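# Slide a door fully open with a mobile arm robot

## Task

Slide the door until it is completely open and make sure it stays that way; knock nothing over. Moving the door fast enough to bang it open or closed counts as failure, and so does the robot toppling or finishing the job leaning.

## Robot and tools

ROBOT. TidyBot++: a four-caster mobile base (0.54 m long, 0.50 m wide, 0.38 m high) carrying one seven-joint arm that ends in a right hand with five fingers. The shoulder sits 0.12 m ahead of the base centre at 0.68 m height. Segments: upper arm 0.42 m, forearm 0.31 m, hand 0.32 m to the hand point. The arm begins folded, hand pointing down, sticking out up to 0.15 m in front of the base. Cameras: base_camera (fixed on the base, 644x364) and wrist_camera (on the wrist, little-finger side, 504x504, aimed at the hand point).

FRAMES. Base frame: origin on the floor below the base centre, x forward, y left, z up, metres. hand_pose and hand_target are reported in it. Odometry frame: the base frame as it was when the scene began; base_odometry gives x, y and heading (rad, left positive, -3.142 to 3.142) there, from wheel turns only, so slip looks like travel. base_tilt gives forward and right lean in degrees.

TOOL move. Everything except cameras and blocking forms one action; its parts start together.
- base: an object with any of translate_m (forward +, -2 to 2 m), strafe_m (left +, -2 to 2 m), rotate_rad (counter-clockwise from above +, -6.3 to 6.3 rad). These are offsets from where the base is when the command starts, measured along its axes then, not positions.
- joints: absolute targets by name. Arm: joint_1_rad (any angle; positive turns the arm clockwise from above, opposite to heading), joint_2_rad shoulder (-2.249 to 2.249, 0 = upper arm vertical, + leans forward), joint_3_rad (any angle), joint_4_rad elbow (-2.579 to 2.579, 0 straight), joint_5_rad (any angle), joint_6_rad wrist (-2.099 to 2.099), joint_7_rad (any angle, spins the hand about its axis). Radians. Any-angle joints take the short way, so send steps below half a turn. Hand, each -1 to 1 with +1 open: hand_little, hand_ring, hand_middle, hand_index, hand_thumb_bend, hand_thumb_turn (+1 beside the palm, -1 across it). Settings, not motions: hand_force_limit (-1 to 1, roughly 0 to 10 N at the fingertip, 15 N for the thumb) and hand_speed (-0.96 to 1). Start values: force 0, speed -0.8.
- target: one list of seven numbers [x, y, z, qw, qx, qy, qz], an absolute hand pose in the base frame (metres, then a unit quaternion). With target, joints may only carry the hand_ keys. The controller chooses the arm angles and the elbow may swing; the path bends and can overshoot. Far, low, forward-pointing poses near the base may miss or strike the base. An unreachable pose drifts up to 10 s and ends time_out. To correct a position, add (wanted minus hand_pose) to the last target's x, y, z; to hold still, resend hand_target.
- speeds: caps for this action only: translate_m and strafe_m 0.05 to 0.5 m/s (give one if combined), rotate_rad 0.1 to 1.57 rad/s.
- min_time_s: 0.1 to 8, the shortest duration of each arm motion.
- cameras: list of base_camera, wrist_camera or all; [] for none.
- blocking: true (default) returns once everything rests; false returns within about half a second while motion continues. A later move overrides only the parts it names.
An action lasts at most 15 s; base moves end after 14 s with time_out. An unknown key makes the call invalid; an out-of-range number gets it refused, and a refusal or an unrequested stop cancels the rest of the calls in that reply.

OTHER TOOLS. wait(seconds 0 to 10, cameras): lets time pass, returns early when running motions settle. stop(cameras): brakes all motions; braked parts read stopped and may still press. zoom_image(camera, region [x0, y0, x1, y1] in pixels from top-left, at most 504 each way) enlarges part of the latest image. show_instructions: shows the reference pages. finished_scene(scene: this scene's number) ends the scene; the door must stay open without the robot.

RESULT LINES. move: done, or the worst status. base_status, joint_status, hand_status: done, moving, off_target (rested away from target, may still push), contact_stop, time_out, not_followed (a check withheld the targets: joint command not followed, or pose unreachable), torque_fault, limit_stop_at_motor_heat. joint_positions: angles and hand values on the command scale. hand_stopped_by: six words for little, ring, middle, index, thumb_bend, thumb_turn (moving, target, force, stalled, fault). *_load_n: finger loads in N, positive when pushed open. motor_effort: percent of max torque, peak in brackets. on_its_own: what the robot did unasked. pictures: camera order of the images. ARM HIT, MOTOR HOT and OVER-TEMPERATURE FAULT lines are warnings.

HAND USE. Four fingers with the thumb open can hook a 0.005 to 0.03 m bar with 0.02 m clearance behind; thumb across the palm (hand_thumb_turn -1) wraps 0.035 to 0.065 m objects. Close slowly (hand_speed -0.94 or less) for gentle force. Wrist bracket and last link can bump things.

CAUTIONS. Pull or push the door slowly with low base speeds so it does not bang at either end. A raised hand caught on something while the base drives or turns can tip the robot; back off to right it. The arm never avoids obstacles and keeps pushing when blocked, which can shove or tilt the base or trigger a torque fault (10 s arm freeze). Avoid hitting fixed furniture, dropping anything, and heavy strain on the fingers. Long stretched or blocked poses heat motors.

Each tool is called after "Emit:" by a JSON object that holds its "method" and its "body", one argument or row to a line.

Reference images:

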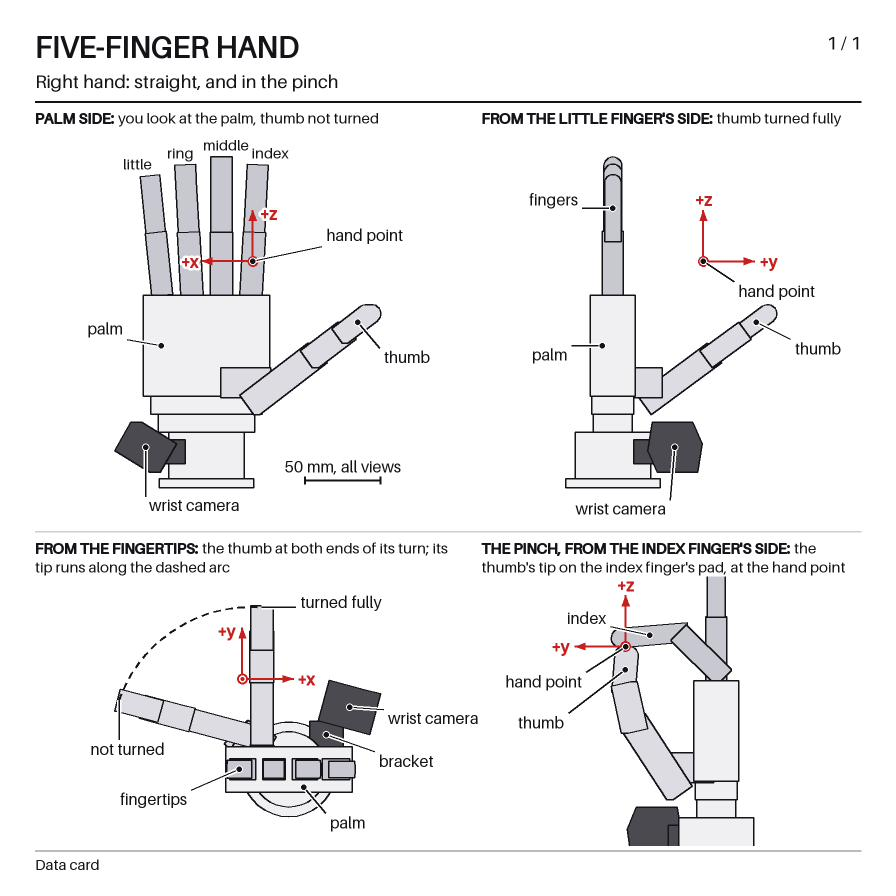

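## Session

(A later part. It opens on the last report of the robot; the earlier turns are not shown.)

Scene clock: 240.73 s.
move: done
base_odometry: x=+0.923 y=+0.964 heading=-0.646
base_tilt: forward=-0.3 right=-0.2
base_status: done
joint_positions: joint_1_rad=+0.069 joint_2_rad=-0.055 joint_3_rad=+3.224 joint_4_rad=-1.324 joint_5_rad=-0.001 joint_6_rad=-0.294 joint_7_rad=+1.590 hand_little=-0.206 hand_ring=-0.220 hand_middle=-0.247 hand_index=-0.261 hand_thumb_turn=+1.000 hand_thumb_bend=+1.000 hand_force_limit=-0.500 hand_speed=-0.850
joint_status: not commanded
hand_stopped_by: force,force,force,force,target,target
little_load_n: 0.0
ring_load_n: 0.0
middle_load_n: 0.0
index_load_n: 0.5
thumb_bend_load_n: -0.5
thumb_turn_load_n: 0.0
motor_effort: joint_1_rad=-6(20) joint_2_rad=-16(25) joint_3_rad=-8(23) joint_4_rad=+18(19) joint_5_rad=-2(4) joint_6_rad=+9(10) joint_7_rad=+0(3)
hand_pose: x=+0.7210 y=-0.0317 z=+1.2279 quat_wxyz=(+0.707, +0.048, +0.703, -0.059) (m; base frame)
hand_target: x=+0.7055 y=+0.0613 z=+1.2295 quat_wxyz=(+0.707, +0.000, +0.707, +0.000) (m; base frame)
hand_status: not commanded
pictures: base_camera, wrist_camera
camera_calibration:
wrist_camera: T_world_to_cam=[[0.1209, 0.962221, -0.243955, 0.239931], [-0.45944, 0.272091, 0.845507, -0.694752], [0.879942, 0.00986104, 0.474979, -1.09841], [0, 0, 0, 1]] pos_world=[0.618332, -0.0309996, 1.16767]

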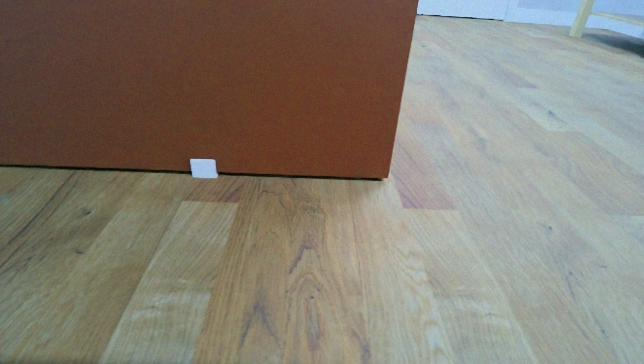

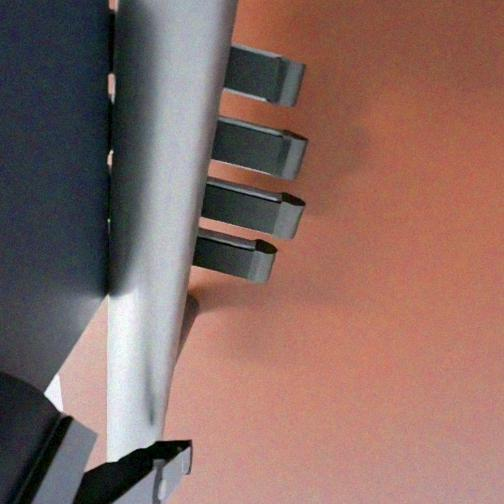

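Emit:
{"method": "move", "body": {
  "base": {"strafe_m": 0.12},
  "speeds": {"strafe_m": 0.08}
}}

Emit:
{"method": "move", "body": {
  "base": {"strafe_m": 0.08},
  "speeds": {"strafe_m": 0.07},
  "cameras": ["all"]
}}

Scene clock: 247.63 s.
move: done
base_odometry: x=+0.995 y=+1.059 heading=-0.645
base_tilt: forward=-0.3 right=-0.2
base_status: done
joint_positions: joint_1_rad=+0.073 joint_2_rad=-0.053 joint_3_rad=+3.229 joint_4_rad=-1.323 joint_5_rad=-0.001 joint_6_rad=-0.292 joint_7_rad=+1.590 hand_little=-0.206 hand_ring=-0.220 hand_middle=-0.247 hand_index=-0.261 hand_thumb_turn=+1.000 hand_thumb_bend=+1.000 hand_force_limit=-0.500 hand_speed=-0.850
joint_status: not commanded
hand_stopped_by: force,force,force,force,target,target
little_load_n: 0.0
ring_load_n: 0.0
middle_load_n: 0.5
index_load_n: 1.0
thumb_bend_load_n: 0.0
thumb_turn_load_n: 0.0
motor_effort: joint_1_rad=-7(20) joint_2_rad=-17(26) joint_3_rad=-9(23) joint_4_rad=+19(19) joint_5_rad=-2(4) joint_6_rad=+10(10) joint_7_rad=+0(3)
hand_pose: x=+0.7219 y=-0.0371 z=+1.2275 quat_wxyz=(+0.707, +0.052, +0.702, -0.062) (m; base frame)
hand_target: x=+0.7055 y=+0.0613 z=+1.2295 quat_wxyz=(+0.707, +0.000, +0.707, +0.000) (m; base frame)
hand_status: not commanded
pictures: none

Scene clock: 249.77 s.
move: done
base_odometry: x=+1.043 y=+1.123 heading=-0.645
base_tilt: forward=-0.3 right=-0.2
base_status: done
joint_positions: joint_1_rad=+0.073 joint_2_rad=-0.053 joint_3_rad=+3.228 joint_4_rad=-1.323 joint_5_rad=-0.001 joint_6_rad=-0.295 joint_7_rad=+1.590 hand_little=-0.206 hand_ring=-0.220 hand_middle=-0.247 hand_index=-0.261 hand_thumb_turn=+1.000 hand_thumb_bend=+1.000 hand_force_limit=-0.500 hand_speed=-0.850
joint_status: not commanded
hand_stopped_by: force,force,force,force,target,target
little_load_n: 0.0
ring_load_n: 0.0
middle_load_n: 0.0
index_load_n: 1.5
thumb_bend_load_n: 0.0
thumb_turn_load_n: 0.0
motor_effort: joint_1_rad=-7(20) joint_2_rad=-18(25) joint_3_rad=-9(23) joint_4_rad=+18(20) joint_5_rad=-2(4) joint_6_rad=+9(10) joint_7_rad=+0(3)
hand_pose: x=+0.7217 y=-0.0367 z=+1.2272 quat_wxyz=(+0.707, +0.051, +0.703, -0.061) (m; base frame)
hand_target: x=+0.7055 y=+0.0613 z=+1.2295 quat_wxyz=(+0.707, +0.000, +0.707, +0.000) (m; base frame)
hand_status: not commanded
pictures: base_camera, wrist_camera
camera_calibration:
wrist_camera: T_world_to_cam=[[0.128297, 0.961356, -0.243587, 0.238704], [-0.4562, 0.275297, 0.846223, -0.695553], [0.88058, 0.00255655, 0.47389, -1.09801], [0, 0, 0, 1]] pos_world=[0.618946, -0.0351885, 1.16707]

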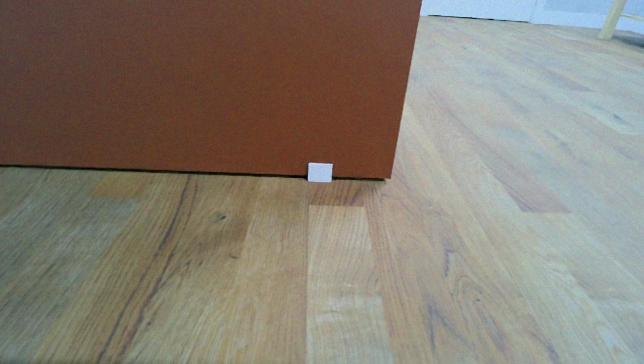

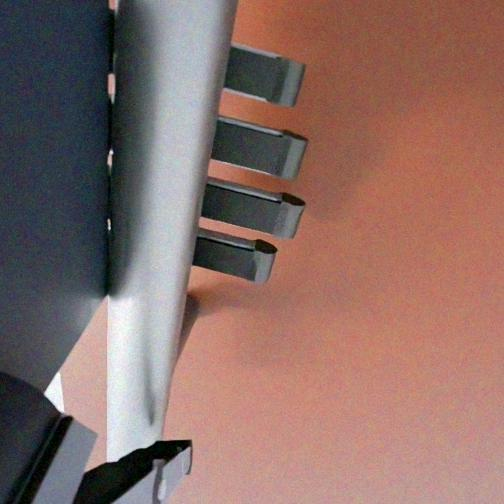

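Emit:
{"method": "move", "body": {
  "base": {"strafe_m": 0.06},
  "speeds": {"strafe_m": 0.05},
  "cameras": ["base_camera"]
}}

Emit:
{"method": "move", "body": {
  "base": {"strafe_m": 0.06},
  "speeds": {"strafe_m": 0.05},
  "cameras": ["base_camera"]
}}

Scene clock: 255.00 s.
move: done
base_odometry: x=+1.079 y=+1.171 heading=-0.645
base_tilt: forward=-0.2 right=-0.2
base_status: done
joint_positions: joint_1_rad=+0.080 joint_2_rad=-0.052 joint_3_rad=+3.236 joint_4_rad=-1.322 joint_5_rad=-0.001 joint_6_rad=-0.295 joint_7_rad=+1.590 hand_little=-0.206 hand_ring=-0.220 hand_middle=-0.247 hand_index=-0.261 hand_thumb_turn=+1.000 hand_thumb_bend=+1.000 hand_force_limit=-0.500 hand_speed=-0.850
joint_status: not commanded
hand_stopped_by: force,force,force,force,target,target
little_load_n: 0.0
ring_load_n: 0.0
middle_load_n: 0.0
index_load_n: 1.5
thumb_bend_load_n: 0.0
thumb_turn_load_n: 0.0
motor_effort: joint_1_rad=-8(18) joint_2_rad=-17(25) joint_3_rad=-10(21) joint_4_rad=+18(19) joint_5_rad=-2(4) joint_6_rad=+9(10) joint_7_rad=+0(3)
hand_pose: x=+0.7219 y=-0.0461 z=+1.2269 quat_wxyz=(+0.706, +0.057, +0.703, -0.067) (m; base frame)
hand_target: x=+0.7055 y=+0.0613 z=+1.2295 quat_wxyz=(+0.707, +0.000, +0.707, +0.000) (m; base frame)
hand_status: not commanded
pictures: base_camera

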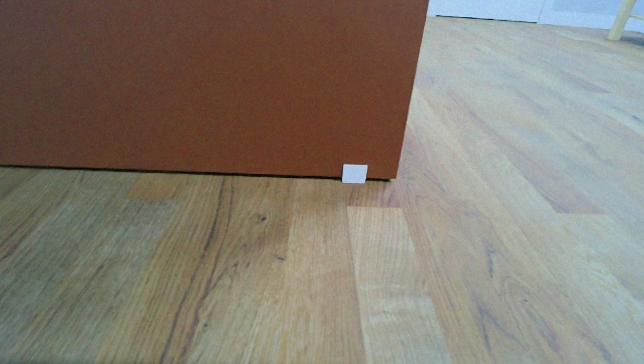

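Scene clock: 256.90 s.
move: done
base_odometry: x=+1.115 y=+1.219 heading=-0.645
base_tilt: forward=-0.3 right=-0.2
base_status: done
joint_positions: joint_1_rad=+0.089 joint_2_rad=-0.049 joint_3_rad=+3.244 joint_4_rad=-1.320 joint_5_rad=-0.001 joint_6_rad=-0.293 joint_7_rad=+1.590 hand_little=-0.206 hand_ring=-0.220 hand_middle=-0.247 hand_index=-0.261 hand_thumb_turn=+1.000 hand_thumb_bend=+1.000 hand_force_limit=-0.500 hand_speed=-0.850
joint_status: not commanded
hand_stopped_by: force,force,force,force,target,target
little_load_n: 0.0
ring_load_n: 0.0
middle_load_n: 0.0
index_load_n: 2.0
thumb_bend_load_n: 0.0
thumb_turn_load_n: -0.5
motor_effort: joint_1_rad=-12(19) joint_2_rad=-18(25) joint_3_rad=-13(22) joint_4_rad=+17(18) joint_5_rad=-3(4) joint_6_rad=+7(9) joint_7_rad=+1(2)
hand_pose: x=+0.7225 y=-0.0561 z=+1.2268 quat_wxyz=(+0.706, +0.063, +0.702, -0.072) (m; base frame)
hand_target: x=+0.7055 y=+0.0613 z=+1.2295 quat_wxyz=(+0.707, +0.000, +0.707, +0.000) (m; base frame)
hand_status: not commanded
pictures: base_camera

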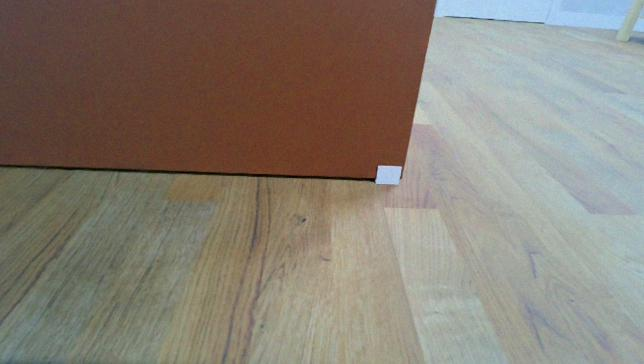

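Emit:
{"method": "move", "body": {
  "base": {"strafe_m": 0.05},
  "speeds": {"strafe_m": 0.05},
  "cameras": ["base_camera"]
}}

Scene clock: 263.83 s.
move: done
base_odometry: x=+1.145 y=+1.258 heading=-0.646
base_tilt: forward=-0.2 right=-0.1
base_status: done
joint_positions: joint_1_rad=+0.129 joint_2_rad=-0.037 joint_3_rad=+3.273 joint_4_rad=-1.313 joint_5_rad=-0.001 joint_6_rad=-0.286 joint_7_rad=+1.590 hand_little=-0.206 hand_ring=-0.220 hand_middle=-0.247 hand_index=-0.261 hand_thumb_turn=+1.000 hand_thumb_bend=+1.000 hand_force_limit=-0.500 hand_speed=-0.850
joint_status: not commanded
hand_stopped_by: force,force,force,force,target,target
little_load_n: 0.0
ring_load_n: 0.0
middle_load_n: 1.0
index_load_n: 5.5
thumb_bend_load_n: 0.0
thumb_turn_load_n: -0.5
motor_effort: joint_1_rad=-19(23) joint_2_rad=-25(27) joint_3_rad=-22(26) joint_4_rad=+11(17) joint_5_rad=-4(4) joint_6_rad=-1(7) joint_7_rad=+2(3)
hand_pose: x=+0.7227 y=-0.0988 z=+1.2262 quat_wxyz=(+0.703, +0.087, +0.699, -0.097) (m; base frame)
hand_target: x=+0.7055 y=+0.0613 z=+1.2295 quat_wxyz=(+0.707, +0.000, +0.707, +0.000) (m; base frame)
hand_status: not commanded
pictures: base_camera

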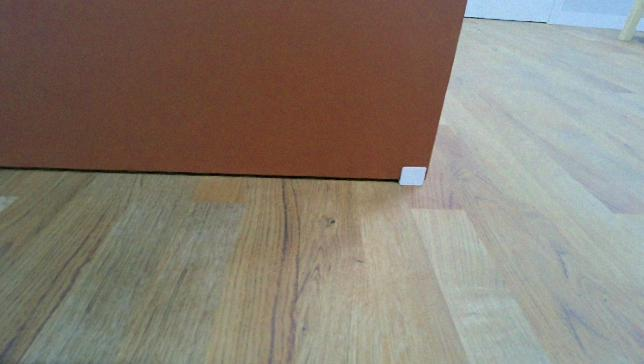

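Emit:
{"method": "move", "body": {
  "joints": {"hand_little": 0.3, "hand_ring": 0.3, "hand_middle": 0.3, "hand_index": 0.3}
}}

Emit:
{"method": "move", "body": {
  "base": {"strafe_m": -0.14},
  "speeds": {"strafe_m": 0.1},
  "cameras": ["all"]
}}

Scene clock: 274.27 s.
move: off_target
base_odometry: x=+1.145 y=+1.258 heading=-0.646
base_tilt: forward=-0.3 right=-0.2
base_status: not commanded
joint_positions: joint_1_rad=+0.125 joint_2_rad=-0.051 joint_3_rad=+3.273 joint_4_rad=-1.325 joint_5_rad=+0.000 joint_6_rad=-0.290 joint_7_rad=+1.590 hand_little=+0.300 hand_ring=+0.300 hand_middle=+0.233 hand_index=+0.298 hand_thumb_turn=+1.000 hand_thumb_bend=+1.000 hand_force_limit=-0.500 hand_speed=-0.850
joint_status: hand_middle off_target (ended at +0.233, target +0.300); the others done
hand_stopped_by: target,target,stalled,target,target,target
little_load_n: 0.0
ring_load_n: -2.0
middle_load_n: -12.5
index_load_n: -5.0
thumb_bend_load_n: 0.0
thumb_turn_load_n: 0.0
motor_effort: joint_1_rad=-18(19) joint_2_rad=-17(25) joint_3_rad=-20(22) joint_4_rad=+19(20) joint_5_rad=-5(5) joint_6_rad=+9(11) joint_7_rad=-1(3)
hand_pose: x=+0.7169 y=-0.0962 z=+1.2263 quat_wxyz=(+0.703, +0.086, +0.699, -0.095) (m; base frame)
hand_target: x=+0.7055 y=+0.0613 z=+1.2295 quat_wxyz=(+0.707, +0.000, +0.707, +0.000) (m; base frame)
hand_status: not commanded
pictures: none

Scene clock: 276.20 s.
move: done
base_odometry: x=+1.061 y=+1.146 heading=-0.645
base_tilt: forward=-0.3 right=-0.2
base_status: done
joint_positions: joint_1_rad=+0.010 joint_2_rad=-0.069 joint_3_rad=+3.159 joint_4_rad=-1.332 joint_5_rad=+0.000 joint_6_rad=-0.299 joint_7_rad=+1.590 hand_little=+0.300 hand_ring=+0.300 hand_middle=+0.235 hand_index=+0.299 hand_thumb_turn=+1.000 hand_thumb_bend=+1.000 hand_force_limit=-0.500 hand_speed=-0.850
joint_status: not commanded
hand_stopped_by: target,target,stalled,target,target,target
little_load_n: 0.0
ring_load_n: 0.0
middle_load_n: 0.0
index_load_n: 0.0
thumb_bend_load_n: 0.0
thumb_turn_load_n: 0.0
motor_effort: joint_1_rad=+2(17) joint_2_rad=-15(18) joint_3_rad=+1(20) joint_4_rad=+17(21) joint_5_rad=+0(5) joint_6_rad=+8(13) joint_7_rad=-1(1)
hand_pose: x=+0.7127 y=+0.0455 z=+1.2299 quat_wxyz=(+0.710, +0.003, +0.704, -0.016) (m; base frame)
hand_target: x=+0.7055 y=+0.0613 z=+1.2295 quat_wxyz=(+0.707, +0.000, +0.707, +0.000) (m; base frame)
hand_status: not commanded
pictures: base_camera, wrist_camera
camera_calibration:
wrist_camera: T_world_to_cam=[[0.000787923, 0.968893, -0.24748, 0.25678], [-0.491306, 0.215927, 0.843798, -0.693897], [0.870987, 0.120923, 0.476193, -1.09306], [0, 0, 0, 1]] pos_world=[0.610919, 0.0332147, 1.16956]

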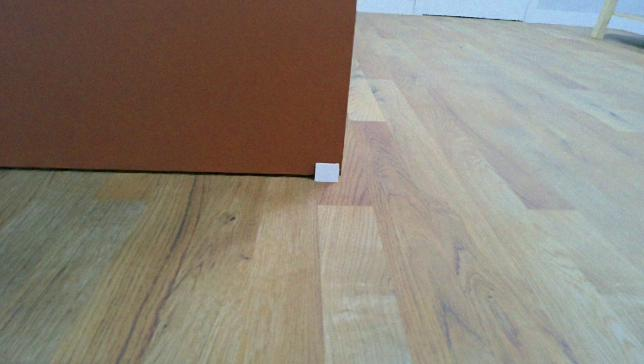

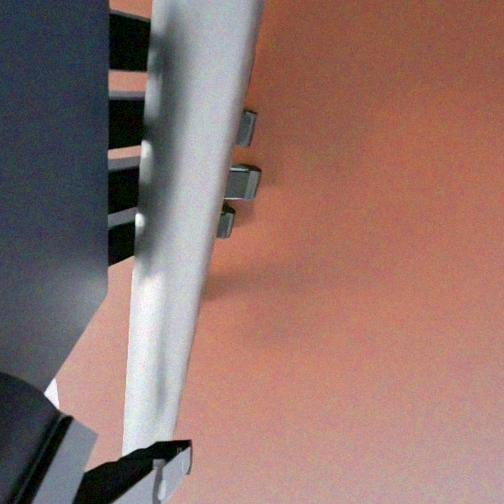

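Emit:
{"method": "move", "body": {
  "base": {"strafe_m": -0.03},
  "speeds": {"strafe_m": 0.05},
  "cameras": ["wrist_camera"]
}}

Scene clock: 281.37 s.
move: done
base_odometry: x=+1.042 y=+1.122 heading=-0.644
base_tilt: forward=-0.3 right=-0.2
base_status: done
joint_positions: joint_1_rad=+0.008 joint_2_rad=-0.069 joint_3_rad=+3.156 joint_4_rad=-1.332 joint_5_rad=+0.000 joint_6_rad=-0.299 joint_7_rad=+1.590 hand_little=+0.300 hand_ring=+0.300 hand_middle=+0.235 hand_index=+0.299 hand_thumb_turn=+1.000 hand_thumb_bend=+1.000 hand_force_limit=-0.500 hand_speed=-0.850
joint_status: not commanded
hand_stopped_by: target,target,stalled,target,target,target
little_load_n: 0.0
ring_load_n: 0.0
middle_load_n: 0.0
index_load_n: 0.0
thumb_bend_load_n: 0.0
thumb_turn_load_n: 0.0
motor_effort: joint_1_rad=+2(3) joint_2_rad=-15(16) joint_3_rad=+1(3) joint_4_rad=+17(17) joint_5_rad=+0(1) joint_6_rad=+8(8) joint_7_rad=-1(1)
hand_pose: x=+0.7125 y=+0.0479 z=+1.2299 quat_wxyz=(+0.710, +0.002, +0.704, -0.014) (m; base frame)
hand_target: x=+0.7055 y=+0.0613 z=+1.2295 quat_wxyz=(+0.707, +0.000, +0.707, +0.000) (m; base frame)
hand_status: not commanded
pictures: wrist_camera
camera_calibration:
wrist_camera: T_world_to_cam=[[-0.00309158, 0.968868, -0.247557, 0.257308], [-0.492104, 0.214034, 0.843815, -0.693895], [0.870531, 0.124432, 0.476122, -1.09288], [0, 0, 0, 1]] pos_world=[0.610713, 0.0352084, 1.16956]

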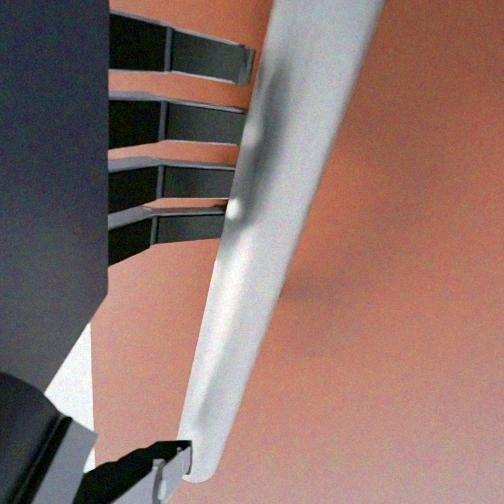

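Emit:
{"method": "move", "body": {
  "base": {"strafe_m": -0.06},
  "speeds": {"strafe_m": 0.1}
}}

Emit:
{"method": "move", "body": {
  "base": {"translate_m": -0.25},
  "speeds": {"translate_m": 0.3},
  "cameras": ["all"]
}}

Scene clock: 286.17 s.
move: done
base_odometry: x=+1.006 y=+1.074 heading=-0.643
base_tilt: forward=-0.3 right=-0.2
base_status: done
joint_positions: joint_1_rad=+0.005 joint_2_rad=-0.069 joint_3_rad=+3.153 joint_4_rad=-1.332 joint_5_rad=+0.000 joint_6_rad=-0.299 joint_7_rad=+1.590 hand_little=+0.300 hand_ring=+0.300 hand_middle=+0.235 hand_index=+0.299 hand_thumb_turn=+1.000 hand_thumb_bend=+1.000 hand_force_limit=-0.500 hand_speed=-0.850
joint_status: not commanded
hand_stopped_by: target,target,stalled,target,target,target
little_load_n: 0.0
ring_load_n: 0.0
middle_load_n: 0.0
index_load_n: 0.0
thumb_bend_load_n: 0.0
thumb_turn_load_n: 0.0
motor_effort: joint_1_rad=+2(4) joint_2_rad=-15(15) joint_3_rad=+0(3) joint_4_rad=+17(17) joint_5_rad=+0(0) joint_6_rad=+8(8) joint_7_rad=-1(2)
hand_pose: x=+0.7122 y=+0.0519 z=+1.2298 quat_wxyz=(+0.710, -0.001, +0.704, -0.012) (m; base frame)
hand_target: x=+0.7055 y=+0.0613 z=+1.2295 quat_wxyz=(+0.707, +0.000, +0.707, +0.000) (m; base frame)
hand_status: not commanded
pictures: none

Scene clock: 287.87 s.
move: done
base_odometry: x=+0.806 y=+1.224 heading=-0.643
base_tilt: forward=-0.3 right=-0.2
base_status: done
joint_positions: joint_1_rad=+0.005 joint_2_rad=-0.082 joint_3_rad=+3.153 joint_4_rad=-1.332 joint_5_rad=+0.000 joint_6_rad=-0.299 joint_7_rad=+1.590 hand_little=+0.300 hand_ring=+0.300 hand_middle=+0.235 hand_index=+0.299 hand_thumb_turn=+1.000 hand_thumb_bend=+1.000 hand_force_limit=-0.500 hand_speed=-0.850
joint_status: not commanded
hand_stopped_by: target,target,stalled,target,target,target
little_load_n: 0.0
ring_load_n: 0.0
middle_load_n: 0.0
index_load_n: 0.0
thumb_bend_load_n: -0.5
thumb_turn_load_n: 0.0
motor_effort: joint_1_rad=+2(2) joint_2_rad=-14(20) joint_3_rad=+1(1) joint_4_rad=+17(19) joint_5_rad=+0(1) joint_6_rad=+8(9) joint_7_rad=-1(2)
hand_pose: x=+0.7050 y=+0.0519 z=+1.2375 quat_wxyz=(+0.715, +0.000, +0.699, -0.012) (m; base frame)
hand_target: x=+0.7055 y=+0.0613 z=+1.2295 quat_wxyz=(+0.707, +0.000, +0.707, +0.000) (m; base frame)
hand_status: not commanded
pictures: base_camera, wrist_camera
camera_calibration:
wrist_camera: T_world_to_cam=[[-0.00598808, 0.968735, -0.248027, 0.257963], [-0.504412, 0.211239, 0.837226, -0.687907], [0.863443, 0.130121, 0.487376, -1.09961], [0, 0, 0, 1]] pos_world=[0.604009, 0.0384981, 1.17584]

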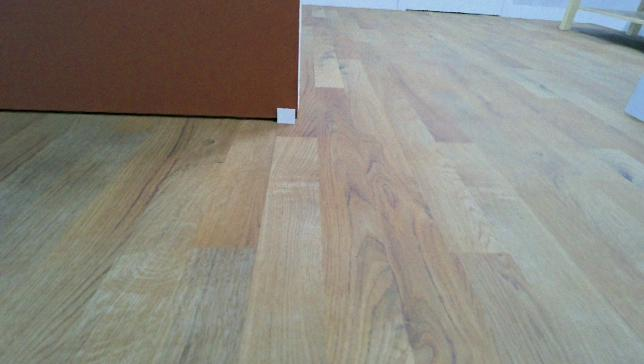

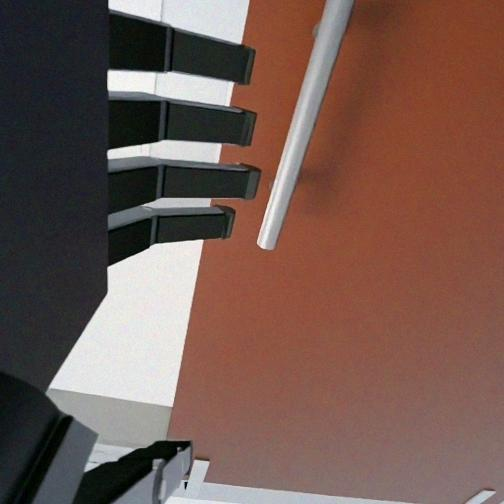

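Emit:
{"method": "finished_scene", "body": {
  "scene": 1
}}

The scene is finished: the task was done.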